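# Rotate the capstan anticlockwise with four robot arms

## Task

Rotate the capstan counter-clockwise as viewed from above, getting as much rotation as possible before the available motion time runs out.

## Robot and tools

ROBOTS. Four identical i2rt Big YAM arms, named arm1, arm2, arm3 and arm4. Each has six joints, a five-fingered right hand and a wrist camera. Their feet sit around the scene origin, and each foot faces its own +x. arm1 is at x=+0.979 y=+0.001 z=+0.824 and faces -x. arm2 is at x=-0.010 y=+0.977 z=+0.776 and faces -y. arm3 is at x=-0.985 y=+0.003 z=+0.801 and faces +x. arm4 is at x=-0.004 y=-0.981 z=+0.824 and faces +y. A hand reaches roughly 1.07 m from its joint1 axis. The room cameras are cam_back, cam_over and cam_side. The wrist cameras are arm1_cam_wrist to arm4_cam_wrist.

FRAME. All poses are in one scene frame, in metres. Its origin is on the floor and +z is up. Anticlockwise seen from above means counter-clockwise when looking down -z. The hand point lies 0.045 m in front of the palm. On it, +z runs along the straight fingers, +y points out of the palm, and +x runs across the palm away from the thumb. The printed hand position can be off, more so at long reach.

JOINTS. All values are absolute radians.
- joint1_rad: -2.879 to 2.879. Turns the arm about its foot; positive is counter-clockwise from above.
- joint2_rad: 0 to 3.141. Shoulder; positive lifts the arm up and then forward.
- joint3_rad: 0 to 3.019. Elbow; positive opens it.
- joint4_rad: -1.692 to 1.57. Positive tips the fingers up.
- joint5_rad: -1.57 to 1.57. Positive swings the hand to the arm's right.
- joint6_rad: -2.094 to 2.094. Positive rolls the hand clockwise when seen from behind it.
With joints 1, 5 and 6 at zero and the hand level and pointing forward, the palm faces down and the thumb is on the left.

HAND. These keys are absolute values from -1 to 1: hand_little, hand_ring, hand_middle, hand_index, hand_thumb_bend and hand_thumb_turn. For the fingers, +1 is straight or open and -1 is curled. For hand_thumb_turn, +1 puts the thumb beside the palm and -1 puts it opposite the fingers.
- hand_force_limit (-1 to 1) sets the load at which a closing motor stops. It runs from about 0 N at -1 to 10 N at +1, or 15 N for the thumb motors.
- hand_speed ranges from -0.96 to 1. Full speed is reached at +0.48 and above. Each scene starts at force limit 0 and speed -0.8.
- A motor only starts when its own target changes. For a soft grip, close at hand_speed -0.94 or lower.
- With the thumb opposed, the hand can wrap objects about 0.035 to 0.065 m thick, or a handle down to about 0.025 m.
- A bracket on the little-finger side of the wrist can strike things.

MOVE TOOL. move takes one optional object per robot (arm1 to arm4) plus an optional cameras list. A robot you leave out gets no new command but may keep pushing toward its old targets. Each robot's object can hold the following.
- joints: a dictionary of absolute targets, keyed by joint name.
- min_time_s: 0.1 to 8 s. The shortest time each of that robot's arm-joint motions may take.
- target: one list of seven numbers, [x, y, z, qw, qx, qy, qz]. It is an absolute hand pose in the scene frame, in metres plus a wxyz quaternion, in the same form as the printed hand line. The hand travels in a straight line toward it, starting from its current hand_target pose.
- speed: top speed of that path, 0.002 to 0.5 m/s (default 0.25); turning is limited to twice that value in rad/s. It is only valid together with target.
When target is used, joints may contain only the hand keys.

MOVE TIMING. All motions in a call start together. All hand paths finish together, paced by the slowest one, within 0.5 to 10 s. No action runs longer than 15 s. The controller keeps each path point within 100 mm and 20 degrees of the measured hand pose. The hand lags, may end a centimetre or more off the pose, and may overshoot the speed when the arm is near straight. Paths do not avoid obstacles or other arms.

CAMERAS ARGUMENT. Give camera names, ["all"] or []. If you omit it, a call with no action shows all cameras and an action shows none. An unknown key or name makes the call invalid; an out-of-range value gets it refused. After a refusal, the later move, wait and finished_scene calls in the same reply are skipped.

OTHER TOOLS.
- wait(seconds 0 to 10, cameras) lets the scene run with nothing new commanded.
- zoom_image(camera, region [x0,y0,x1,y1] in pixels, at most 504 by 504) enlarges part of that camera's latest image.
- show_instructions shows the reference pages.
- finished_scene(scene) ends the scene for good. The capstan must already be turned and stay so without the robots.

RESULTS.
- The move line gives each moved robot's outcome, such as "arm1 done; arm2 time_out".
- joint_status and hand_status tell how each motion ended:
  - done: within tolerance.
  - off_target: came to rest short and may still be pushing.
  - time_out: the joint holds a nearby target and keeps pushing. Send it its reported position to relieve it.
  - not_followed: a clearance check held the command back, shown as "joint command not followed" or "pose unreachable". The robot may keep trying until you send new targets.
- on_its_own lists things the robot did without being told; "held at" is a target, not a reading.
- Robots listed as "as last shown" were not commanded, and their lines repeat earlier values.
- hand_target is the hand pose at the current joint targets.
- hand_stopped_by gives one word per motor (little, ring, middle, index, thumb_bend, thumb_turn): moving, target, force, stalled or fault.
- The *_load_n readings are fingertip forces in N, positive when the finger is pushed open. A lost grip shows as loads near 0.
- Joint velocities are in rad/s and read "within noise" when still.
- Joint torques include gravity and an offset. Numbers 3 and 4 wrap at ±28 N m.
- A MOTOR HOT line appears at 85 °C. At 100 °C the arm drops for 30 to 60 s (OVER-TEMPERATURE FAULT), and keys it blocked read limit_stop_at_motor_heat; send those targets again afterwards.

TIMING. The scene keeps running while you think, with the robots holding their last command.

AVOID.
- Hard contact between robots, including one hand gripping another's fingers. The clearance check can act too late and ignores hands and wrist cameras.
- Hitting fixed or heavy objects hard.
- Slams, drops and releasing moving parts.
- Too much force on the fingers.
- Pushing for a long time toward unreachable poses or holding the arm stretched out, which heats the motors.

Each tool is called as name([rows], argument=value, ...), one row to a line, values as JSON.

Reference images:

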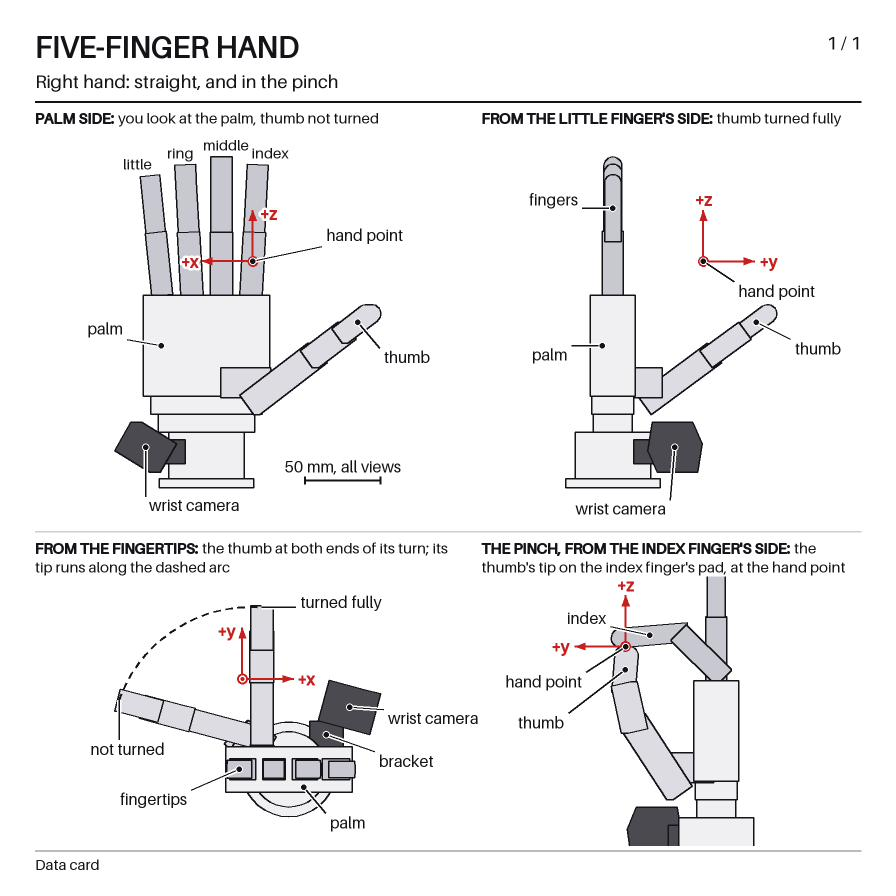

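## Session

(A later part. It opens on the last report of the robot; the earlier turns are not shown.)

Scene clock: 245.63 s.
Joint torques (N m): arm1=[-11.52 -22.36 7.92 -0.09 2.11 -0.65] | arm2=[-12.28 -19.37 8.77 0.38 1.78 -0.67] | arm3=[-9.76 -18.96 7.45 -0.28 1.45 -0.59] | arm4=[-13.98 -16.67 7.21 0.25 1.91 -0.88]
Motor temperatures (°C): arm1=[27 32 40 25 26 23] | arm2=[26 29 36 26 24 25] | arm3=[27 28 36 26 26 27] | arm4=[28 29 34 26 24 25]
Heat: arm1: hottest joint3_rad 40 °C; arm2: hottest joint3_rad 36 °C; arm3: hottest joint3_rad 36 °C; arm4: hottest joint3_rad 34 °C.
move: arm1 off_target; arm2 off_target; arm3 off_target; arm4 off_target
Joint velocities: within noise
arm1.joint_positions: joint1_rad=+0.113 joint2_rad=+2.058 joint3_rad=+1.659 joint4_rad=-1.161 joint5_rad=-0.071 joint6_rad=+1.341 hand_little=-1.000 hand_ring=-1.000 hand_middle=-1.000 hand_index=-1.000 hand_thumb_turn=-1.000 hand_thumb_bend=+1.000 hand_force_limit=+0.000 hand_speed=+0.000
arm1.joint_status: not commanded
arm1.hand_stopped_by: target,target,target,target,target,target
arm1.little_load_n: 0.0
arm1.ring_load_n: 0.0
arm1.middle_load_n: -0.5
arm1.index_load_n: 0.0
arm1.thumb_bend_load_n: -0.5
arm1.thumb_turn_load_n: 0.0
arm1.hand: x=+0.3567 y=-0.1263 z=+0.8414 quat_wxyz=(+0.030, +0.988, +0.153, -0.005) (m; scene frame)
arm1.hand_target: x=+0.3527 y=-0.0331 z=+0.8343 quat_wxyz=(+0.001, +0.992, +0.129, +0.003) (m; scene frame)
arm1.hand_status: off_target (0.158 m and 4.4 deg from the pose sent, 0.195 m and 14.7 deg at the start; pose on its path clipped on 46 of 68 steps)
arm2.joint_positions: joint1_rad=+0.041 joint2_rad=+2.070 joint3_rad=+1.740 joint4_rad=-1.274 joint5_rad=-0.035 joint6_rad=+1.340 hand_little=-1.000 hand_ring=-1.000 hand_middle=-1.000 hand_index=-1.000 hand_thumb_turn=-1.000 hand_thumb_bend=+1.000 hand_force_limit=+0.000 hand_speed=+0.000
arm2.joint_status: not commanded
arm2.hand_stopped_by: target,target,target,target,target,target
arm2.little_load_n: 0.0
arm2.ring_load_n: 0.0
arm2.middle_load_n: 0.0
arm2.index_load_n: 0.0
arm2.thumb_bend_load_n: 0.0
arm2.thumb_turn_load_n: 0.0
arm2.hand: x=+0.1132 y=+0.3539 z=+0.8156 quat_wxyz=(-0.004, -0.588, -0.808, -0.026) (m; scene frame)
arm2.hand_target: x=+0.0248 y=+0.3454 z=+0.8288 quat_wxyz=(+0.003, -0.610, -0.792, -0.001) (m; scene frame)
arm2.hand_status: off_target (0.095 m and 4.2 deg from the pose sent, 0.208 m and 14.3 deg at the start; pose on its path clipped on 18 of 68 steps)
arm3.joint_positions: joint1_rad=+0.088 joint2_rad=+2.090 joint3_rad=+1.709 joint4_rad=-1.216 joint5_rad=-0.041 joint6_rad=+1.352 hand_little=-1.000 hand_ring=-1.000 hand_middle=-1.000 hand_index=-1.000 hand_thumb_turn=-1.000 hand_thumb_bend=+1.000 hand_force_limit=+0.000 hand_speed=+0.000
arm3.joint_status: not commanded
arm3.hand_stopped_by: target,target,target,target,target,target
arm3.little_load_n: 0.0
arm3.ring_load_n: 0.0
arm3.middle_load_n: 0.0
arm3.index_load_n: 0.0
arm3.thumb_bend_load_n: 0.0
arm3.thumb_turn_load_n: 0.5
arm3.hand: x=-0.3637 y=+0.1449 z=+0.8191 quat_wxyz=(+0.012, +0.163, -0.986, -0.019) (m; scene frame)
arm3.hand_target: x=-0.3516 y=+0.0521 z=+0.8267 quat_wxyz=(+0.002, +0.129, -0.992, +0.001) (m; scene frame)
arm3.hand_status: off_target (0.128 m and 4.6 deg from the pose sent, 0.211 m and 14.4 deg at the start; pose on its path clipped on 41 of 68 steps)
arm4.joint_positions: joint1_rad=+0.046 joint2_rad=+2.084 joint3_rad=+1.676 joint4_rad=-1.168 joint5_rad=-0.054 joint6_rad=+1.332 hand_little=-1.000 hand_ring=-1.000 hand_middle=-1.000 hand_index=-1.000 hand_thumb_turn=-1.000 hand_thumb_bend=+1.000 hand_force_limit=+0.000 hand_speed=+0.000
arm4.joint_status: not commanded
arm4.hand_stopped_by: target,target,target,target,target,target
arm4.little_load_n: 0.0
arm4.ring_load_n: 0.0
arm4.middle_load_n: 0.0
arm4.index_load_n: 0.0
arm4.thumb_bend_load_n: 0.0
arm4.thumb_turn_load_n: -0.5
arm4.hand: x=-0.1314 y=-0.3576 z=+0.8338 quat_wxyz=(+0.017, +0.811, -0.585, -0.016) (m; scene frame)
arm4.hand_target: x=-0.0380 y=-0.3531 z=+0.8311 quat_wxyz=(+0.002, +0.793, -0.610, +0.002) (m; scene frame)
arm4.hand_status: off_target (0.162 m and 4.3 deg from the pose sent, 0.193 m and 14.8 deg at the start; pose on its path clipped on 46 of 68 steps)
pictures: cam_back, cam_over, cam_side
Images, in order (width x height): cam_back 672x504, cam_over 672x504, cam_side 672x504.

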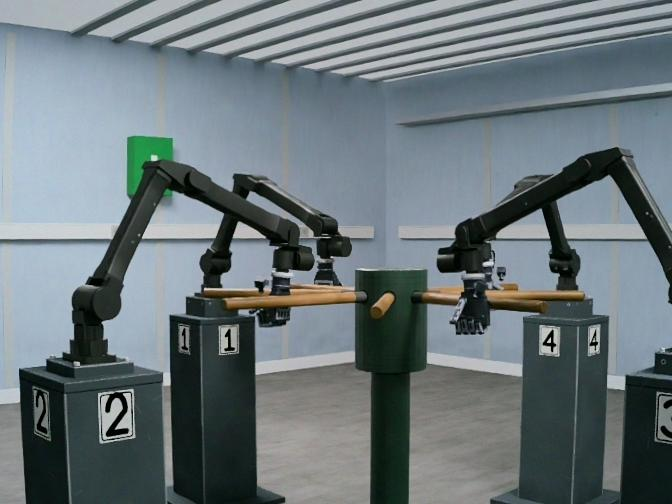

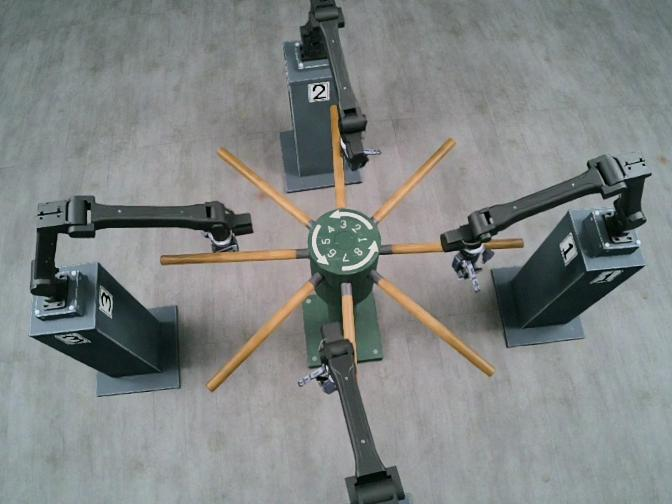

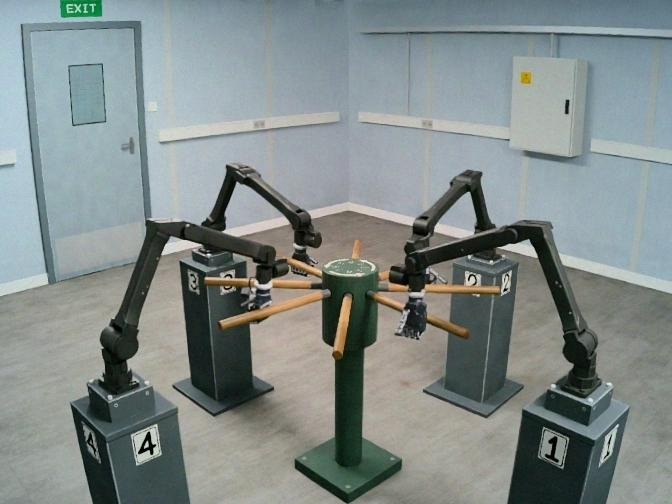

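wait(seconds=1, cameras=["cam_over"])

Scene clock: 252.73 s.
Joint torques (N m): arm1=[-11.75 -22.36 7.94 -0.09 2.11 -0.65] | arm2=[-11.93 -19.31 8.79 0.36 1.78 -0.66] | arm3=[-10.11 -19.14 7.41 -0.2 1.46 -0.62] | arm4=[-13.68 -16.91 7.32 0.31 1.9 -0.89]
Motor temperatures (°C): arm1=[27 32 39 25 29 23] | arm2=[26 29 36 26 25 25] | arm3=[27 28 35 26 28 27] | arm4=[28 29 34 26 26 26]
Heat: arm1: hottest joint3_rad 39 °C; arm2: hottest joint3_rad 36 °C; arm3: hottest joint3_rad 35 °C; arm4: hottest joint3_rad 34 °C.
Joint velocities: arm1=[within noise] | arm2=[within noise] | arm3=[-0.005 -0.005 0.012 0.012 0.007 -0.154] | arm4=[within noise]
arm1.joint_positions: joint1_rad=+0.111 joint2_rad=+2.058 joint3_rad=+1.659 joint4_rad=-1.161 joint5_rad=-0.071 joint6_rad=+1.339 hand_little=-1.000 hand_ring=-1.000 hand_middle=-1.000 hand_index=-1.000 hand_thumb_turn=-1.000 hand_thumb_bend=+1.000 hand_force_limit=+0.000 hand_speed=+0.000
arm1.joint_status: not commanded
arm1.hand_stopped_by: target,target,target,target,target,target
arm1.little_load_n: 0.0
arm1.ring_load_n: 0.0
arm1.middle_load_n: 0.0
arm1.index_load_n: 0.5
arm1.thumb_bend_load_n: 0.0
arm1.thumb_turn_load_n: 0.0
arm1.hand: x=+0.3567 y=-0.1254 z=+0.8414 quat_wxyz=(+0.030, +0.988, +0.153, -0.005) (m; scene frame)
arm1.hand_target: x=+0.3527 y=-0.0331 z=+0.8343 quat_wxyz=(+0.001, +0.992, +0.129, +0.003) (m; scene frame)
arm1.hand_status: off_target (0.157 m and 4.4 deg from the pose sent, 0.195 m and 14.7 deg at the start; pose on its path clipped on 46 of 68 steps)
arm2.joint_positions: joint1_rad=+0.039 joint2_rad=+2.070 joint3_rad=+1.740 joint4_rad=-1.274 joint5_rad=-0.035 joint6_rad=+1.338 hand_little=-1.000 hand_ring=-1.000 hand_middle=-1.000 hand_index=-1.000 hand_thumb_turn=-1.000 hand_thumb_bend=+1.000 hand_force_limit=+0.000 hand_speed=+0.000
arm2.joint_status: not commanded
arm2.hand_stopped_by: target,target,target,target,target,target
arm2.little_load_n: 0.0
arm2.ring_load_n: 0.0
arm2.middle_load_n: 0.0
arm2.index_load_n: 0.0
arm2.thumb_bend_load_n: 0.0
arm2.thumb_turn_load_n: 0.0
arm2.hand: x=+0.1123 y=+0.3538 z=+0.8156 quat_wxyz=(-0.004, -0.588, -0.808, -0.026) (m; scene frame)
arm2.hand_target: x=+0.0248 y=+0.3454 z=+0.8288 quat_wxyz=(+0.003, -0.610, -0.792, -0.001) (m; scene frame)
arm2.hand_status: off_target (0.094 m and 4.2 deg from the pose sent, 0.208 m and 14.3 deg at the start; pose on its path clipped on 18 of 68 steps)
arm3.joint_positions: joint1_rad=+0.087 joint2_rad=+2.090 joint3_rad=+1.709 joint4_rad=-1.216 joint5_rad=-0.041 joint6_rad=+1.350 hand_little=-1.000 hand_ring=-1.000 hand_middle=-1.000 hand_index=-1.000 hand_thumb_turn=-1.000 hand_thumb_bend=+1.000 hand_force_limit=+0.000 hand_speed=+0.000
arm3.joint_status: not commanded
arm3.hand_stopped_by: target,target,target,target,target,target
arm3.little_load_n: 0.0
arm3.ring_load_n: 0.0
arm3.middle_load_n: 0.0
arm3.index_load_n: 0.0
arm3.thumb_bend_load_n: 0.0
arm3.thumb_turn_load_n: 0.0
arm3.hand: x=-0.3636 y=+0.1440 z=+0.8191 quat_wxyz=(+0.012, +0.164, -0.986, -0.019) (m; scene frame)
arm3.hand_target: x=-0.3516 y=+0.0521 z=+0.8267 quat_wxyz=(+0.002, +0.129, -0.992, +0.001) (m; scene frame)
arm3.hand_status: off_target (0.127 m and 4.7 deg from the pose sent, 0.211 m and 14.4 deg at the start; pose on its path clipped on 41 of 68 steps)
arm4.joint_positions: joint1_rad=+0.045 joint2_rad=+2.084 joint3_rad=+1.676 joint4_rad=-1.168 joint5_rad=-0.054 joint6_rad=+1.330 hand_little=-1.000 hand_ring=-1.000 hand_middle=-1.000 hand_index=-1.000 hand_thumb_turn=-1.000 hand_thumb_bend=+1.000 hand_force_limit=+0.000 hand_speed=+0.000
arm4.joint_status: not commanded
arm4.hand_stopped_by: target,target,target,target,target,target
arm4.little_load_n: 0.0
arm4.ring_load_n: 0.0
arm4.middle_load_n: 0.0
arm4.index_load_n: 0.0
arm4.thumb_bend_load_n: 0.0
arm4.thumb_turn_load_n: 0.0
arm4.hand: x=-0.1305 y=-0.3576 z=+0.8338 quat_wxyz=(+0.017, +0.811, -0.584, -0.016) (m; scene frame)
arm4.hand_target: x=-0.0380 y=-0.3531 z=+0.8311 quat_wxyz=(+0.002, +0.793, -0.610, +0.002) (m; scene frame)
arm4.hand_status: off_target (0.161 m and 4.4 deg from the pose sent, 0.193 m and 14.8 deg at the start; pose on its path clipped on 46 of 68 steps)
wait: 1.00 s; at rest from the start
pictures: cam_over
Images, in order (width x height): cam_over 672x504.

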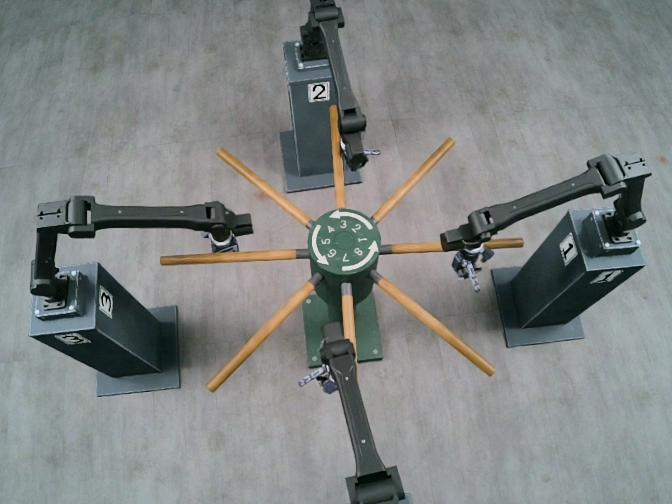

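move(arm1={"target":[0.483,0.129,0.82,0,0.9914,0.1305,0],"speed":0.3}, arm2={"target":[-0.129,0.483,0.82,0,0.6088,0.7934,0],"speed":0.3}, arm3={"target":[-0.483,-0.129,0.82,0,-0.1305,0.9914,0],"speed":0.3}, arm4={"target":[0.129,-0.483,0.82,0,0.7934,-0.6088,0],"speed":0.3}, cameras=["cam_over","cam_back","cam_side"])

Scene clock: 306.67 s.
Joint torques (N m): arm1=[-6.12 -16.91 10.14 0.8 1.03 -0.16] | arm2=[-5.77 -13.74 11.88 0.36 0.84 -0.22] | arm3=[-6.95 -11.87 11.95 0.23 1.03 -0.16] | arm4=[-9.52 -11.11 10.65 0.65 1.04 -0.28]
Motor temperatures (°C): arm1=[28 33 37 24 35 24] | arm2=[27 30 35 26 28 26] | arm3=[28 30 33 26 30 27] | arm4=[29 31 33 26 30 26]
Heat: arm1: hottest joint3_rad 37 °C; arm2: hottest joint3_rad 35 °C; arm3: hottest joint3_rad 33 °C; arm4: hottest joint3_rad 33 °C.
move: arm1 off_target; arm2 off_target; arm3 off_target; arm4 off_target
Joint velocities: within noise
arm1.joint_positions: joint1_rad=-0.283 joint2_rad=+1.842 joint3_rad=+1.241 joint4_rad=-1.016 joint5_rad=-0.037 joint6_rad=+0.950 hand_little=-1.000 hand_ring=-1.000 hand_middle=-1.000 hand_index=-1.000 hand_thumb_turn=-1.000 hand_thumb_bend=+1.000 hand_force_limit=+0.000 hand_speed=+0.000
arm1.joint_status: not commanded
arm1.hand_stopped_by: target,target,target,target,target,target
arm1.little_load_n: 0.0
arm1.ring_load_n: 0.0
arm1.middle_load_n: 0.0
arm1.index_load_n: 0.0
arm1.thumb_bend_load_n: 0.0
arm1.thumb_turn_load_n: 0.0
arm1.hand: x=+0.4991 y=+0.0820 z=+0.8181 quat_wxyz=(+0.023, +0.988, +0.150, +0.016) (m; scene frame)
arm1.hand_target: x=+0.4858 y=+0.1281 z=+0.8212 quat_wxyz=(-0.001, +0.992, +0.130, +0.001) (m; scene frame)
arm1.hand_status: off_target (0.050 m and 3.9 deg from the pose sent, 0.285 m and 4.4 deg at the start; pose on its path clipped on 42 of 68 steps)
arm2.joint_positions: joint1_rad=-0.346 joint2_rad=+1.796 joint3_rad=+1.279 joint4_rad=-1.109 joint5_rad=-0.015 joint6_rad=+0.968 hand_little=-1.000 hand_ring=-1.000 hand_middle=-1.000 hand_index=-1.000 hand_thumb_turn=-1.000 hand_thumb_bend=+1.000 hand_force_limit=+0.000 hand_speed=+0.000
arm2.joint_status: not commanded
arm2.hand_stopped_by: target,target,target,target,target,target
arm2.little_load_n: 0.0
arm2.ring_load_n: 0.0
arm2.middle_load_n: 0.0
arm2.index_load_n: 0.0
arm2.thumb_bend_load_n: 0.0
arm2.thumb_turn_load_n: 0.0
arm2.hand: x=-0.0880 y=+0.4975 z=+0.8038 quat_wxyz=(+0.001, -0.594, -0.804, -0.031) (m; scene frame)
arm2.hand_target: x=-0.1282 y=+0.4851 z=+0.8204 quat_wxyz=(+0.001, -0.609, -0.793, +0.000) (m; scene frame)
arm2.hand_status: off_target (0.046 m and 4.1 deg from the pose sent, 0.274 m and 4.2 deg at the start; pose on its path clipped on 40 of 68 steps)
arm3.joint_positions: joint1_rad=-0.317 joint2_rad=+1.827 joint3_rad=+1.260 joint4_rad=-1.073 joint5_rad=-0.028 joint6_rad=+0.938 hand_little=-1.000 hand_ring=-1.000 hand_middle=-1.000 hand_index=-1.000 hand_thumb_turn=-1.000 hand_thumb_bend=+1.000 hand_force_limit=+0.000 hand_speed=+0.000
arm3.joint_status: not commanded
arm3.hand_stopped_by: target,target,target,target,target,target
arm3.little_load_n: 0.0
arm3.ring_load_n: 0.0
arm3.middle_load_n: 0.0
arm3.index_load_n: 0.0
arm3.thumb_bend_load_n: 0.0
arm3.thumb_turn_load_n: 0.0
arm3.hand: x=-0.5081 y=-0.0671 z=+0.8114 quat_wxyz=(+0.024, +0.168, -0.985, -0.026) (m; scene frame)
arm3.hand_target: x=-0.4882 y=-0.1277 z=+0.8216 quat_wxyz=(+0.001, +0.130, -0.992, +0.002) (m; scene frame)
arm3.hand_status: off_target (0.067 m and 5.9 deg from the pose sent, 0.298 m and 4.7 deg at the start; pose on its path clipped on 44 of 68 steps)
arm4.joint_positions: joint1_rad=-0.340 joint2_rad=+1.852 joint3_rad=+1.253 joint4_rad=-1.012 joint5_rad=-0.031 joint6_rad=+0.937 hand_little=-1.000 hand_ring=-1.000 hand_middle=-1.000 hand_index=-1.000 hand_thumb_turn=-1.000 hand_thumb_bend=+1.000 hand_force_limit=+0.000 hand_speed=+0.000
arm4.joint_status: not commanded
arm4.hand_stopped_by: target,target,target,target,target,target
arm4.little_load_n: 0.0
arm4.ring_load_n: 0.0
arm4.middle_load_n: 0.5
arm4.index_load_n: 0.5
arm4.thumb_bend_load_n: 0.0
arm4.thumb_turn_load_n: 0.0
arm4.hand: x=+0.0726 y=-0.4952 z=+0.8191 quat_wxyz=(+0.022, +0.813, -0.581, -0.006) (m; scene frame)
arm4.hand_target: x=+0.1273 y=-0.4865 z=+0.8211 quat_wxyz=(+0.000, +0.793, -0.609, +0.001) (m; scene frame)
arm4.hand_status: off_target (0.058 m and 4.7 deg from the pose sent, 0.289 m and 4.4 deg at the start; pose on its path clipped on 43 of 68 steps)
pictures: cam_back, cam_over, cam_side
Images, in order (width x height): cam_back 672x504, cam_over 672x504, cam_side 672x504.

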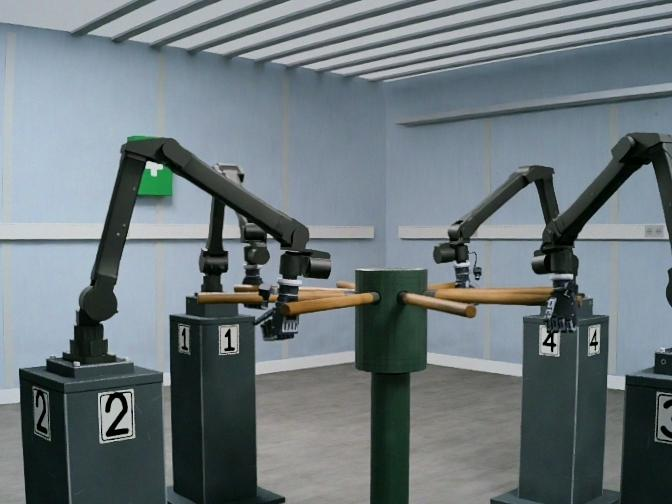

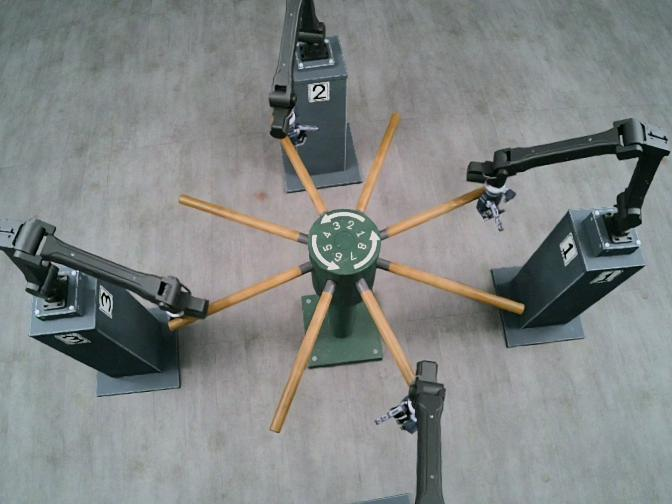

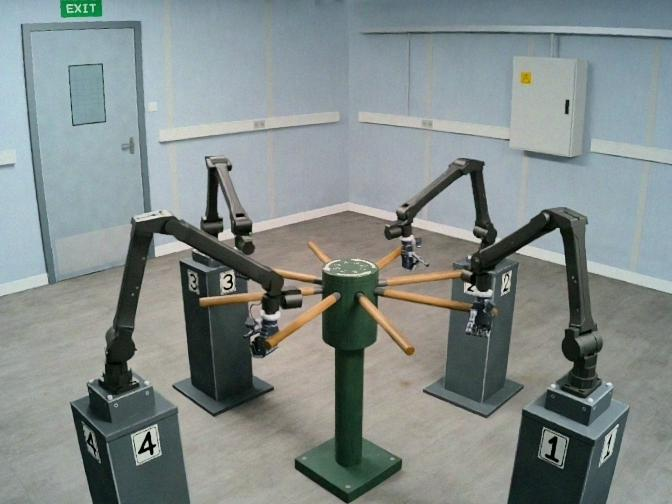

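move(arm1={"target":[0.321,0.383,0.82,0,0.9239,0.3827,0],"speed":0.4}, arm2={"target":[-0.383,0.321,0.82,0,0.3827,0.9239,0],"speed":0.4}, arm3={"target":[-0.321,-0.383,0.82,0,-0.3827,0.9239,0],"speed":0.4}, arm4={"target":[0.383,-0.321,0.82,0,0.9239,-0.3827,0],"speed":0.4}, cameras=["cam_over","cam_side"])

Scene clock: 324.67 s.
Joint torques (N m): arm1=[-3.37 -28.16 14.5 1.83 0.2 0.48] | arm2=[-3.31 -21.48 16.83 0.59 0.09 0.25] | arm3=[-4.01 -22.89 13.83 1.74 0.24 0.42] | arm4=[-6.07 -21.13 15.35 1.63 0.12 0.37]
Motor temperatures (°C): arm1=[28 33 39 24 32 24] | arm2=[27 31 37 26 26 25] | arm3=[28 29 35 26 29 27] | arm4=[29 31 34 25 28 26]
Heat: arm1: hottest joint3_rad 39 °C; arm2: hottest joint3_rad 37 °C; arm3: hottest joint3_rad 35 °C; arm4: hottest joint3_rad 34 °C.
move: arm1 off_target; arm2 off_target; arm3 off_target; arm4 off_target
Joint velocities: within noise
arm1.joint_positions: joint1_rad=-0.517 joint2_rad=+2.742 joint3_rad=+2.842 joint4_rad=-1.668 joint5_rad=-0.018 joint6_rad=+0.168 hand_little=-1.000 hand_ring=-1.000 hand_middle=-1.000 hand_index=-1.000 hand_thumb_turn=-1.000 hand_thumb_bend=+1.000 hand_force_limit=+0.000 hand_speed=+0.000
arm1.joint_status: not commanded
arm1.hand_stopped_by: target,target,target,target,target,target
arm1.little_load_n: 0.0
arm1.ring_load_n: 0.0
arm1.middle_load_n: 0.0
arm1.index_load_n: 0.0
arm1.thumb_bend_load_n: 0.0
arm1.thumb_turn_load_n: 0.0
arm1.hand: x=+0.3407 y=+0.3444 z=+0.8099 quat_wxyz=(+0.000, +0.911, +0.412, -0.004) (m; scene frame)
arm1.hand_target: x=+0.3260 y=+0.3807 z=+0.8224 quat_wxyz=(-0.047, +0.925, +0.374, -0.034) (m; scene frame)
arm1.hand_status: off_target (0.045 m and 3.7 deg from the pose sent, 0.350 m and 27.9 deg at the start; pose on its path clipped on 39 of 78 steps; a joint's target at an end of its range on 20 of 78 steps)
arm2.joint_positions: joint1_rad=-0.583 joint2_rad=+2.679 joint3_rad=+2.842 joint4_rad=-1.674 joint5_rad=-0.003 joint6_rad=+0.200 hand_little=-1.000 hand_ring=-1.000 hand_middle=-1.000 hand_index=-1.000 hand_thumb_turn=-1.000 hand_thumb_bend=+1.000 hand_force_limit=+0.000 hand_speed=+0.000
arm2.joint_status: not commanded
arm2.hand_stopped_by: target,target,target,target,target,target
arm2.little_load_n: 0.0
arm2.ring_load_n: 0.0
arm2.middle_load_n: 0.0
arm2.index_load_n: 0.0
arm2.thumb_bend_load_n: 0.0
arm2.thumb_turn_load_n: 0.0
arm2.hand: x=-0.3505 y=+0.3291 z=+0.8029 quat_wxyz=(+0.002, -0.362, -0.932, +0.028) (m; scene frame)
arm2.hand_target: x=-0.3812 y=+0.3247 z=+0.8205 quat_wxyz=(+0.009, -0.391, -0.918, +0.065) (m; scene frame)
arm2.hand_status: off_target (0.038 m and 4.1 deg from the pose sent, 0.344 m and 28.2 deg at the start; pose on its path clipped on 38 of 78 steps; a joint's target at an end of its range on 23 of 78 steps)
arm3.joint_positions: joint1_rad=-0.557 joint2_rad=+2.725 joint3_rad=+2.856 joint4_rad=-1.671 joint5_rad=-0.013 joint6_rad=+0.172 hand_little=-1.000 hand_ring=-1.000 hand_middle=-1.000 hand_index=-1.000 hand_thumb_turn=-1.000 hand_thumb_bend=+1.000 hand_force_limit=+0.000 hand_speed=+0.000
arm3.joint_status: not commanded
arm3.hand_stopped_by: target,target,target,target,target,target
arm3.little_load_n: 0.0
arm3.ring_load_n: 0.5
arm3.middle_load_n: 0.0
arm3.index_load_n: 0.0
arm3.thumb_bend_load_n: 0.0
arm3.thumb_turn_load_n: 0.0
arm3.hand: x=-0.3365 y=-0.3322 z=+0.8059 quat_wxyz=(-0.014, +0.419, -0.908, +0.012) (m; scene frame)
arm3.hand_target: x=-0.3274 y=-0.3804 z=+0.8224 quat_wxyz=(-0.045, +0.371, -0.925, +0.062) (m; scene frame)
arm3.hand_status: off_target (0.055 m and 5.0 deg from the pose sent, 0.367 m and 26.0 deg at the start; pose on its path clipped on 42 of 78 steps; a joint's target at an end of its range on 23 of 78 steps)
arm4.joint_positions: joint1_rad=-0.576 joint2_rad=+2.750 joint3_rad=+2.845 joint4_rad=-1.650 joint5_rad=-0.013 joint6_rad=+0.176 hand_little=-1.000 hand_ring=-1.000 hand_middle=-1.000 hand_index=-1.000 hand_thumb_turn=-1.000 hand_thumb_bend=+1.000 hand_force_limit=+0.000 hand_speed=+0.000
arm4.joint_status: not commanded
arm4.hand_stopped_by: target,target,target,target,target,target
arm4.little_load_n: 0.0
arm4.ring_load_n: 0.0
arm4.middle_load_n: 0.0
arm4.index_load_n: 0.0
arm4.thumb_bend_load_n: 0.0
arm4.thumb_turn_load_n: 0.0
arm4.hand: x=+0.3340 y=-0.3339 z=+0.8062 quat_wxyz=(-0.010, +0.937, -0.350, -0.001) (m; scene frame)
arm4.hand_target: x=+0.3805 y=-0.3268 z=+0.8222 quat_wxyz=(-0.063, +0.918, -0.390, +0.010) (m; scene frame)
arm4.hand_status: off_target (0.052 m and 4.2 deg from the pose sent, 0.356 m and 26.2 deg at the start; pose on its path clipped on 41 of 78 steps; a joint's target at an end of its range on 20 of 78 steps)
pictures: cam_over, cam_side
Images, in order (width x height): cam_over 672x504, cam_side 672x504.

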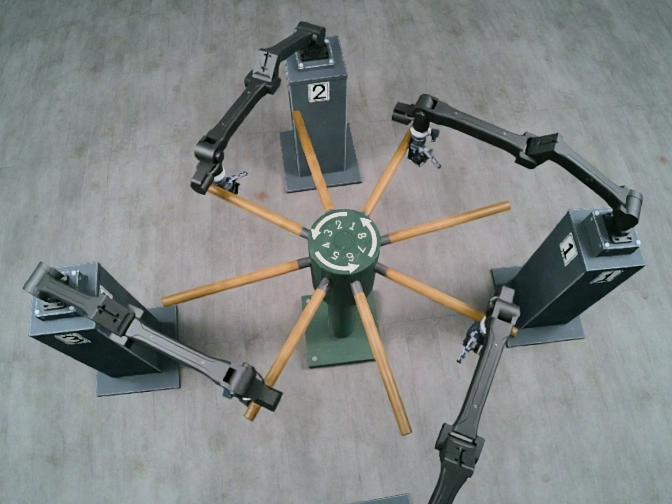

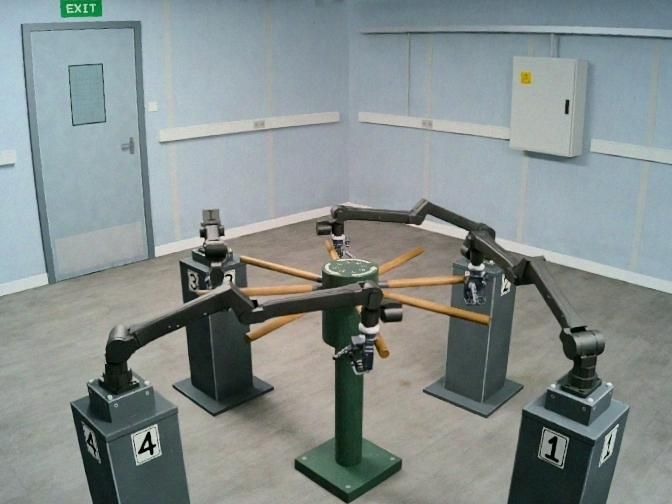

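move(arm1={"joints":{"joint1_rad":0.53,"joint2_rad":2.44,"joint3_rad":2.69,"joint6_rad":2.05}}, arm2={"joints":{"joint1_rad":0.53,"joint2_rad":2.38,"joint3_rad":2.69,"joint6_rad":2.05}}, arm3={"joints":{"joint1_rad":0.53,"joint2_rad":2.425,"joint3_rad":2.70,"joint6_rad":2.05}}, arm4={"joints":{"joint1_rad":0.53,"joint2_rad":2.45,"joint3_rad":2.695,"joint6_rad":2.05}}, cameras=["cam_over","cam_side"])

Scene clock: 392.50 s.
Joint torques (N m): arm1=[-0.44 -29.27 8.44 0.47 -0.04 0.06] | arm2=[-0.15 -21.89 9.46 0.66 -0.17 -0.01] | arm3=[-0.85 -23.06 8.05 0.09 -0.08 -0.06] | arm4=[-1.44 -22.18 8.57 0.88 -0.18 -0.1]
Motor temperatures (°C): arm1=[27 36 45 24 28 24] | arm2=[26 35 42 26 25 25] | arm3=[27 31 44 26 27 27] | arm4=[28 38 38 25 26 26]
Heat: arm1: hottest joint3_rad 45 °C; arm2: hottest joint3_rad 42 °C; arm3: hottest joint3_rad 44 °C; arm4: hottest joint2_rad 38 °C.
move: arm1 time_out; arm2 time_out; arm3 time_out; arm4 time_out
Joint velocities: within noise
arm1.joint_positions: joint1_rad=-0.307 joint2_rad=+2.560 joint3_rad=+2.689 joint4_rad=-1.627 joint5_rad=-0.012 joint6_rad=+1.213 hand_little=-1.000 hand_ring=-1.000 hand_middle=-1.000 hand_index=-1.000 hand_thumb_turn=-1.000 hand_thumb_bend=+1.000 hand_force_limit=+0.000 hand_speed=+0.000
arm1.joint_status: joint1_rad time_out (moved +0.210 of +1.047); joint6_rad time_out (moved +1.045 of +1.882); the others done
arm1.hand_stopped_by: target,target,target,target,target,target
arm1.little_load_n: 0.0
arm1.ring_load_n: 0.0
arm1.middle_load_n: 0.0
arm1.index_load_n: 0.0
arm1.thumb_bend_load_n: 0.0
arm1.thumb_turn_load_n: 0.0
arm1.on_its_own: joint1_rad is held at -0.307, not at your +0.530, since a time_out; joint6_rad is held at +1.213, not at your +2.050, since a time_out
arm1.hand: x=+0.2197 y=+0.1981 z=+0.8863 quat_wxyz=(-0.012, +0.999, +0.008, -0.033) (m; scene frame)
arm1.hand_target: x=+0.2183 y=+0.1981 z=+0.8866 quat_wxyz=(-0.011, +0.999, +0.008, -0.036) (m; scene frame)
arm1.hand_status: not commanded
arm2.joint_positions: joint1_rad=-0.325 joint2_rad=+2.504 joint3_rad=+2.697 joint4_rad=-1.674 joint5_rad=+0.001 joint6_rad=+1.334 hand_little=-1.000 hand_ring=-1.000 hand_middle=-1.000 hand_index=-1.000 hand_thumb_turn=-1.000 hand_thumb_bend=+1.000 hand_force_limit=+0.000 hand_speed=+0.000
arm2.joint_status: joint1_rad time_out (moved +0.258 of +1.113); joint6_rad time_out (moved +1.134 of +1.850); the others done
arm2.hand_stopped_by: target,target,target,target,target,target
arm2.little_load_n: 0.0
arm2.ring_load_n: 0.0
arm2.middle_load_n: 0.0
arm2.index_load_n: 0.0
arm2.thumb_bend_load_n: 0.0
arm2.thumb_turn_load_n: 0.0
arm2.on_its_own: joint1_rad is held at -0.325, not at your +0.530, since a time_out; joint6_rad is held at +1.334, not at your +2.050, since a time_out
arm2.hand: x=-0.1666 y=+0.2090 z=+0.8823 quat_wxyz=(-0.023, -0.723, -0.689, +0.037) (m; scene frame)
arm2.hand_target: x=-0.1665 y=+0.2074 z=+0.8827 quat_wxyz=(-0.025, -0.723, -0.689, +0.039) (m; scene frame)
arm2.hand_status: not commanded
arm3.joint_positions: joint1_rad=-0.381 joint2_rad=+2.582 joint3_rad=+2.680 joint4_rad=-1.625 joint5_rad=-0.005 joint6_rad=+1.215 hand_little=-1.000 hand_ring=-1.000 hand_middle=-1.000 hand_index=-1.000 hand_thumb_turn=-1.000 hand_thumb_bend=+1.000 hand_force_limit=+0.000 hand_speed=+0.000
arm3.joint_status: joint1_rad time_out (moved +0.177 of +1.087); joint2_rad time_out (moved -0.142 of -0.300); joint6_rad time_out (moved +1.044 of +1.878); the others done
arm3.hand_stopped_by: target,target,target,target,target,target
arm3.little_load_n: 0.0
arm3.ring_load_n: 0.0
arm3.middle_load_n: 0.0
arm3.index_load_n: 0.0
arm3.thumb_bend_load_n: 0.0
arm3.thumb_turn_load_n: 0.0
arm3.on_its_own: joint1_rad is held at -0.381, not at your +0.530, since a time_out; joint2_rad is held at +2.582, not at your +2.425, since a time_out; joint6_rad is held at +1.215, not at your +2.050, since a time_out
arm3.hand: x=-0.2324 y=-0.2069 z=+0.8468 quat_wxyz=(-0.022, -0.001, -1.000, +0.007) (m; scene frame)
arm3.hand_target: x=-0.2298 y=-0.2075 z=+0.8472 quat_wxyz=(-0.027, -0.001, -1.000, +0.008) (m; scene frame)
arm3.hand_status: not commanded
arm4.joint_positions: joint1_rad=-0.352 joint2_rad=+2.588 joint3_rad=+2.694 joint4_rad=-1.624 joint5_rad=-0.006 joint6_rad=+1.320 hand_little=-1.000 hand_ring=-1.000 hand_middle=-1.000 hand_index=-1.000 hand_thumb_turn=-1.000 hand_thumb_bend=+1.000 hand_force_limit=+0.000 hand_speed=+0.000
arm4.joint_status: joint1_rad time_out (moved +0.224 of +1.106); joint6_rad time_out (moved +1.144 of +1.874); the others done
arm4.hand_stopped_by: target,target,target,target,target,target
arm4.little_load_n: 0.0
arm4.ring_load_n: 0.0
arm4.middle_load_n: 0.0
arm4.index_load_n: 0.0
arm4.thumb_bend_load_n: 0.0
arm4.thumb_turn_load_n: 0.0
arm4.on_its_own: joint1_rad is held at -0.353, not at your +0.530, since a time_out; joint6_rad is held at +1.320, not at your +2.050, since a time_out
arm4.hand: x=+0.1774 y=-0.2109 z=+0.8704 quat_wxyz=(-0.024, +0.684, -0.729, -0.013) (m; scene frame)
arm4.hand_target: x=+0.1780 y=-0.2070 z=+0.8711 quat_wxyz=(-0.030, +0.684, -0.729, -0.018) (m; scene frame)
arm4.hand_status: not commanded
pictures: cam_over, cam_side
joint command not followed: on one or more control steps a check withheld the commanded joint targets of the arm1 arm, and it was not sent them on those steps.
cause: the commanded joint targets, or the way to them, would bring a part of the robot too close to another arm (this arm's hand and a part of the arm4 arm, along the way the arms are being sent, or toward where that arm still pushes).
joint command not followed: on one or more control steps a check withheld the commanded joint targets of the arm2 arm, and it was not sent them on those steps.
cause: the commanded joint targets, or the way to them, would bring a part of the robot too close to another arm (this arm's hand and a part of the arm1 arm, 327 mm apart when this arm was first held).
joint command not followed: on one or more control steps a check withheld the commanded joint targets of the arm3 arm, and it was not sent them on those steps.
cause: the commanded joint targets, or the way to them, would bring a part of the robot too close to another arm (this arm's hand and a part of the arm2 arm, along the way the arms are being sent, or toward where that arm still pushes).
joint command not followed: on one or more control steps a check withheld the commanded joint targets of the arm4 arm, and it was not sent them on those steps.
cause: the commanded joint targets, or the way to them, would bring a part of the robot too close to another arm (a part of this arm and the arm1 arm's hand, where that arm would come to rest).
Images, in order (width x height): cam_over 672x504, cam_side 672x504.

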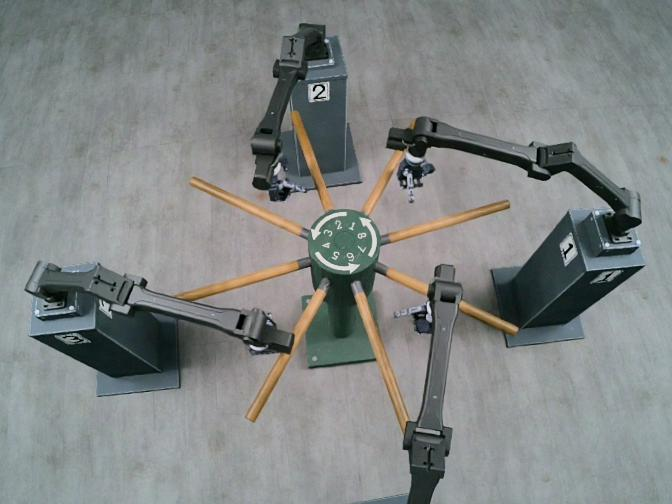

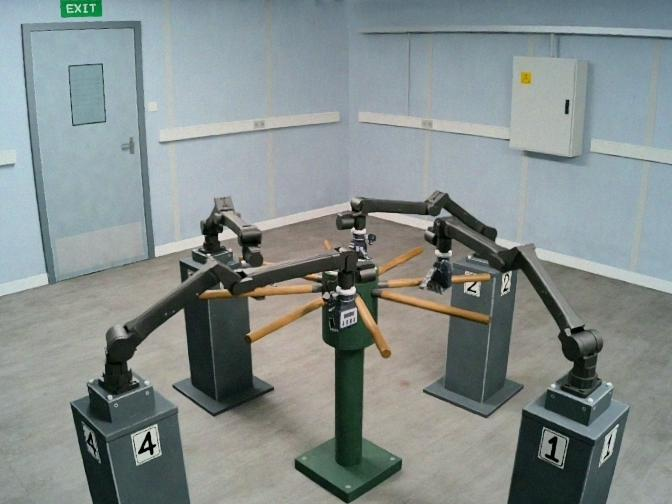

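move(arm1={"joints":{"joint2_rad":1.74,"joint3_rad":1.43,"joint4_rad":-1.02}}, arm2={"joints":{"joint2_rad":1.66,"joint3_rad":1.46,"joint4_rad":-1.13}}, arm3={"joints":{"joint2_rad":1.70,"joint3_rad":1.445,"joint4_rad":-1.07}}, arm4={"joints":{"joint2_rad":1.74,"joint3_rad":1.43,"joint4_rad":-1.02}}, cameras=["cam_over"])

move(arm1={"joints":{"joint1_rad":0.3,"joint6_rad":1.9}}, arm2={"joints":{"joint1_rad":0.3,"joint6_rad":1.9}}, arm3={"joints":{"joint1_rad":0.3,"joint6_rad":1.9}}, arm4={"joints":{"joint1_rad":0.3,"joint6_rad":1.9}}, cameras=["cam_over","cam_side"])

Scene clock: 453.27 s.
Joint torques (N m): arm1=[-0.32 -20.25 8.84 0.91 -0.02 0.07] | arm2=[-0.21 -14.1 10.18 1.1 -0.15 -0.01] | arm3=[-1.08 -14.92 8.95 0.39 -0.05 -0.02] | arm4=[-1.49 -14.15 8.81 1.03 -0.15 -0.08]
Motor temperatures (°C): arm1=[27 39 41 24 27 23] | arm2=[26 33 40 26 25 25] | arm3=[26 37 36 26 27 27] | arm4=[28 40 35 25 25 25]
Heat: arm1: hottest joint3_rad 41 °C; arm2: hottest joint3_rad 40 °C; arm3: hottest joint2_rad 37 °C; arm4: hottest joint2_rad 40 °C.
move: arm1 done; arm2 done; arm3 done; arm4 done
Joint velocities: within noise
arm1.joint_positions: joint1_rad=-0.307 joint2_rad=+1.745 joint3_rad=+1.418 joint4_rad=-1.030 joint5_rad=-0.012 joint6_rad=+1.213 hand_little=-1.000 hand_ring=-1.000 hand_middle=-1.000 hand_index=-1.000 hand_thumb_turn=-1.000 hand_thumb_bend=+1.000 hand_force_limit=+0.000 hand_speed=+0.000
arm1.joint_status: all done
arm1.hand_stopped_by: target,target,target,target,target,target
arm1.little_load_n: 0.0
arm1.ring_load_n: 0.0
arm1.middle_load_n: 0.0
arm1.index_load_n: 0.0
arm1.thumb_bend_load_n: 0.0
arm1.thumb_turn_load_n: 0.0
arm1.on_its_own: joint1_rad is held at -0.307, not at your +0.530, since a time_out; joint6_rad is held at +1.213, not at your +2.050, since a time_out
arm1.hand: x=+0.4087 y=+0.1300 z=+0.9315 quat_wxyz=(-0.036, +0.994, +0.009, -0.100) (m; scene frame)
arm1.hand_target: x=+0.4017 y=+0.1319 z=+0.9400 quat_wxyz=(-0.040, +0.993, +0.009, -0.113) (m; scene frame)
arm1.hand_status: not commanded
arm2.joint_positions: joint1_rad=-0.325 joint2_rad=+1.674 joint3_rad=+1.453 joint4_rad=-1.141 joint5_rad=+0.001 joint6_rad=+1.334 hand_little=-1.000 hand_ring=-1.000 hand_middle=-1.000 hand_index=-1.000 hand_thumb_turn=-1.000 hand_thumb_bend=+1.000 hand_force_limit=+0.000 hand_speed=+0.000
arm2.joint_status: all done
arm2.hand_stopped_by: target,target,target,target,target,target
arm2.little_load_n: 0.0
arm2.ring_load_n: 0.0
arm2.middle_load_n: 0.0
arm2.index_load_n: 0.0
arm2.thumb_bend_load_n: 0.0
arm2.thumb_turn_load_n: 0.0
arm2.on_its_own: joint1_rad is held at -0.325, not at your +0.530, since a time_out; joint6_rad is held at +1.334, not at your +2.050, since a time_out
arm2.hand: x=-0.1081 y=+0.4096 z=+0.9313 quat_wxyz=(-0.053, -0.720, -0.686, +0.088) (m; scene frame)
arm2.hand_target: x=-0.1091 y=+0.4048 z=+0.9435 quat_wxyz=(-0.062, -0.719, -0.685, +0.102) (m; scene frame)
arm2.hand_status: not commanded
arm3.joint_positions: joint1_rad=-0.380 joint2_rad=+1.716 joint3_rad=+1.434 joint4_rad=-1.081 joint5_rad=-0.007 joint6_rad=+1.215 hand_little=-1.000 hand_ring=-1.000 hand_middle=-1.000 hand_index=-1.000 hand_thumb_turn=-1.000 hand_thumb_bend=+1.000 hand_force_limit=+0.000 hand_speed=+0.000
arm3.joint_status: all done
arm3.hand_stopped_by: target,target,target,target,target,target
arm3.little_load_n: 0.0
arm3.ring_load_n: 0.0
arm3.middle_load_n: 0.0
arm3.index_load_n: 0.0
arm3.thumb_bend_load_n: 0.0
arm3.thumb_turn_load_n: 0.0
arm3.on_its_own: joint1_rad is held at -0.381, not at your +0.530, since a time_out; joint6_rad is held at +1.215, not at your +2.050, since a time_out
arm3.hand: x=-0.4242 y=-0.1343 z=+0.9308 quat_wxyz=(-0.099, -0.001, -0.994, +0.035) (m; scene frame)
arm3.hand_target: x=-0.4178 y=-0.1365 z=+0.9455 quat_wxyz=(-0.117, -0.001, -0.992, +0.042) (m; scene frame)
arm3.hand_status: not commanded
arm4.joint_positions: joint1_rad=-0.352 joint2_rad=+1.755 joint3_rad=+1.425 joint4_rad=-1.033 joint5_rad=-0.007 joint6_rad=+1.320 hand_little=-1.000 hand_ring=-1.000 hand_middle=-1.000 hand_index=-1.000 hand_thumb_turn=-1.000 hand_thumb_bend=+1.000 hand_force_limit=+0.000 hand_speed=+0.000
arm4.joint_status: all done
arm4.hand_stopped_by: target,target,target,target,target,target
arm4.little_load_n: 0.0
arm4.ring_load_n: 0.0
arm4.middle_load_n: 0.0
arm4.index_load_n: 0.0
arm4.thumb_bend_load_n: 0.0
arm4.thumb_turn_load_n: 0.0
arm4.on_its_own: joint1_rad is held at -0.353, not at your +0.530, since a time_out; joint6_rad is held at +1.320, not at your +2.050, since a time_out
arm4.hand: x=+0.1151 y=-0.4001 z=+0.9321 quat_wxyz=(-0.092, +0.681, -0.725, -0.050) (m; scene frame)
arm4.hand_target: x=+0.1162 y=-0.3949 z=+0.9436 quat_wxyz=(-0.105, +0.680, -0.724, -0.059) (m; scene frame)
arm4.hand_status: not commanded
pictures: cam_over
Images, in order (width x height): cam_over 672x504.

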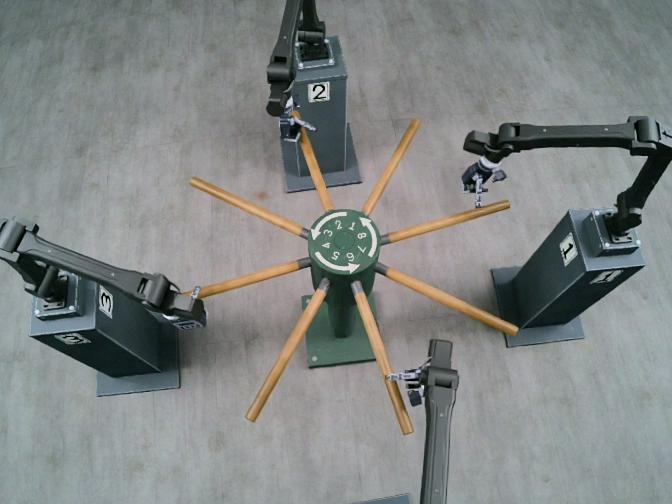

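Scene clock: 454.90 s.
Joint torques (N m): arm1=[-0.62 -19.72 9.06 0.85 0.11 0.18] | arm2=[-0.67 -14.21 10.22 1.02 0.01 0.12] | arm3=[-1.26 -14.97 8.91 0.29 0.02 0.05] | arm4=[-2.96 -13.98 8.77 0.87 -0.02 0.08]
Motor temperatures (°C): arm1=[27 39 41 24 27 23] | arm2=[26 33 39 26 25 25] | arm3=[26 37 36 26 27 27] | arm4=[28 39 35 25 25 25]
Heat: arm1: hottest joint3_rad 41 °C; arm2: hottest joint3_rad 39 °C; arm3: hottest joint2_rad 37 °C; arm4: hottest joint2_rad 39 °C.
move: arm1 done; arm2 done; arm3 done; arm4 done
Joint velocities: within noise
arm1.joint_positions: joint1_rad=+0.304 joint2_rad=+1.745 joint3_rad=+1.418 joint4_rad=-1.028 joint5_rad=-0.016 joint6_rad=+1.887 hand_little=-1.000 hand_ring=-1.000 hand_middle=-1.000 hand_index=-1.000 hand_thumb_turn=-1.000 hand_thumb_bend=+1.000 hand_force_limit=+0.000 hand_speed=+0.000
arm1.joint_status: all done
arm1.hand_stopped_by: target,target,target,target,target,target
arm1.little_load_n: 0.0
arm1.ring_load_n: 0.0
arm1.middle_load_n: 0.0
arm1.index_load_n: 0.0
arm1.thumb_bend_load_n: 0.0
arm1.thumb_turn_load_n: 0.0
arm1.hand: x=+0.3937 y=-0.2133 z=+0.9366 quat_wxyz=(+0.034, +0.994, -0.023, -0.098) (m; scene frame)
arm1.hand_target: x=+0.3858 y=-0.2118 z=+0.9458 quat_wxyz=(+0.037, +0.993, -0.031, -0.110) (m; scene frame)
arm1.hand_status: not commanded
arm2.joint_positions: joint1_rad=+0.306 joint2_rad=+1.674 joint3_rad=+1.453 joint4_rad=-1.138 joint5_rad=-0.003 joint6_rad=+1.886 hand_little=-1.000 hand_ring=-1.000 hand_middle=-1.000 hand_index=-1.000 hand_thumb_turn=-1.000 hand_thumb_bend=+1.000 hand_force_limit=+0.000 hand_speed=+0.000
arm2.joint_status: all done
arm2.hand_stopped_by: target,target,target,target,target,target
arm2.little_load_n: 0.0
arm2.ring_load_n: 0.0
arm2.middle_load_n: 0.0
arm2.index_load_n: 0.0
arm2.thumb_bend_load_n: -0.5
arm2.thumb_turn_load_n: 0.0
arm2.hand: x=+0.2398 y=+0.4250 z=+0.9400 quat_wxyz=(-0.096, -0.692, -0.714, +0.043) (m; scene frame)
arm2.hand_target: x=+0.2372 y=+0.4190 z=+0.9528 quat_wxyz=(-0.110, -0.698, -0.706, +0.050) (m; scene frame)
arm2.hand_status: not commanded
arm3.joint_positions: joint1_rad=+0.305 joint2_rad=+1.716 joint3_rad=+1.434 joint4_rad=-1.076 joint5_rad=-0.008 joint6_rad=+1.892 hand_little=-1.000 hand_ring=-1.000 hand_middle=-1.000 hand_index=-1.000 hand_thumb_turn=-1.000 hand_thumb_bend=+1.000 hand_force_limit=+0.000 hand_speed=+0.000
arm3.joint_status: all done
arm3.hand_stopped_by: target,target,target,target,target,target
arm3.little_load_n: 0.0
arm3.ring_load_n: 0.0
arm3.middle_load_n: 0.0
arm3.index_load_n: 0.0
arm3.thumb_bend_load_n: 0.0
arm3.thumb_turn_load_n: 0.0
arm3.hand: x=-0.4193 y=+0.2464 z=+0.9379 quat_wxyz=(-0.100, +0.004, -0.994, -0.036) (m; scene frame)
arm3.hand_target: x=-0.4124 y=+0.2449 z=+0.9536 quat_wxyz=(-0.116, -0.003, -0.992, -0.041) (m; scene frame)
arm3.hand_status: not commanded
arm4.joint_positions: joint1_rad=+0.307 joint2_rad=+1.755 joint3_rad=+1.425 joint4_rad=-1.029 joint5_rad=-0.010 joint6_rad=+1.886 hand_little=-1.000 hand_ring=-1.000 hand_middle=-1.000 hand_index=-1.000 hand_thumb_turn=-1.000 hand_thumb_bend=+1.000 hand_force_limit=+0.000 hand_speed=+0.000
arm4.joint_status: all done
arm4.hand_stopped_by: target,target,target,target,target,target
arm4.little_load_n: 0.0
arm4.ring_load_n: 0.0
arm4.middle_load_n: 0.0
arm4.index_load_n: 0.0
arm4.thumb_bend_load_n: -0.5
arm4.thumb_turn_load_n: 0.0
arm4.hand: x=-0.2607 y=-0.4116 z=+0.9366 quat_wxyz=(-0.044, +0.714, -0.692, -0.094) (m; scene frame)
arm4.hand_target: x=-0.2573 y=-0.4047 z=+0.9488 quat_wxyz=(-0.051, +0.705, -0.699, -0.107) (m; scene frame)
arm4.hand_status: not commanded
pictures: cam_over, cam_side
Images, in order (width x height): cam_over 672x504, cam_side 672x504.

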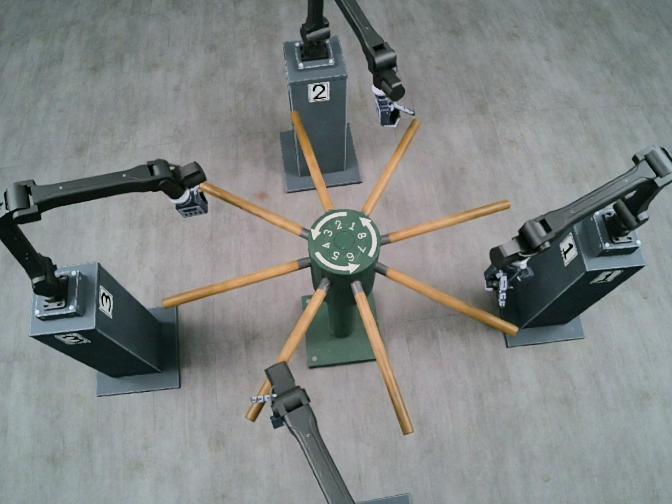

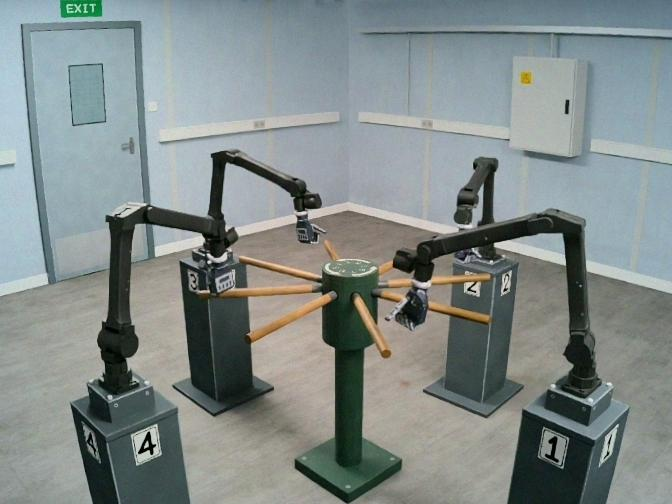

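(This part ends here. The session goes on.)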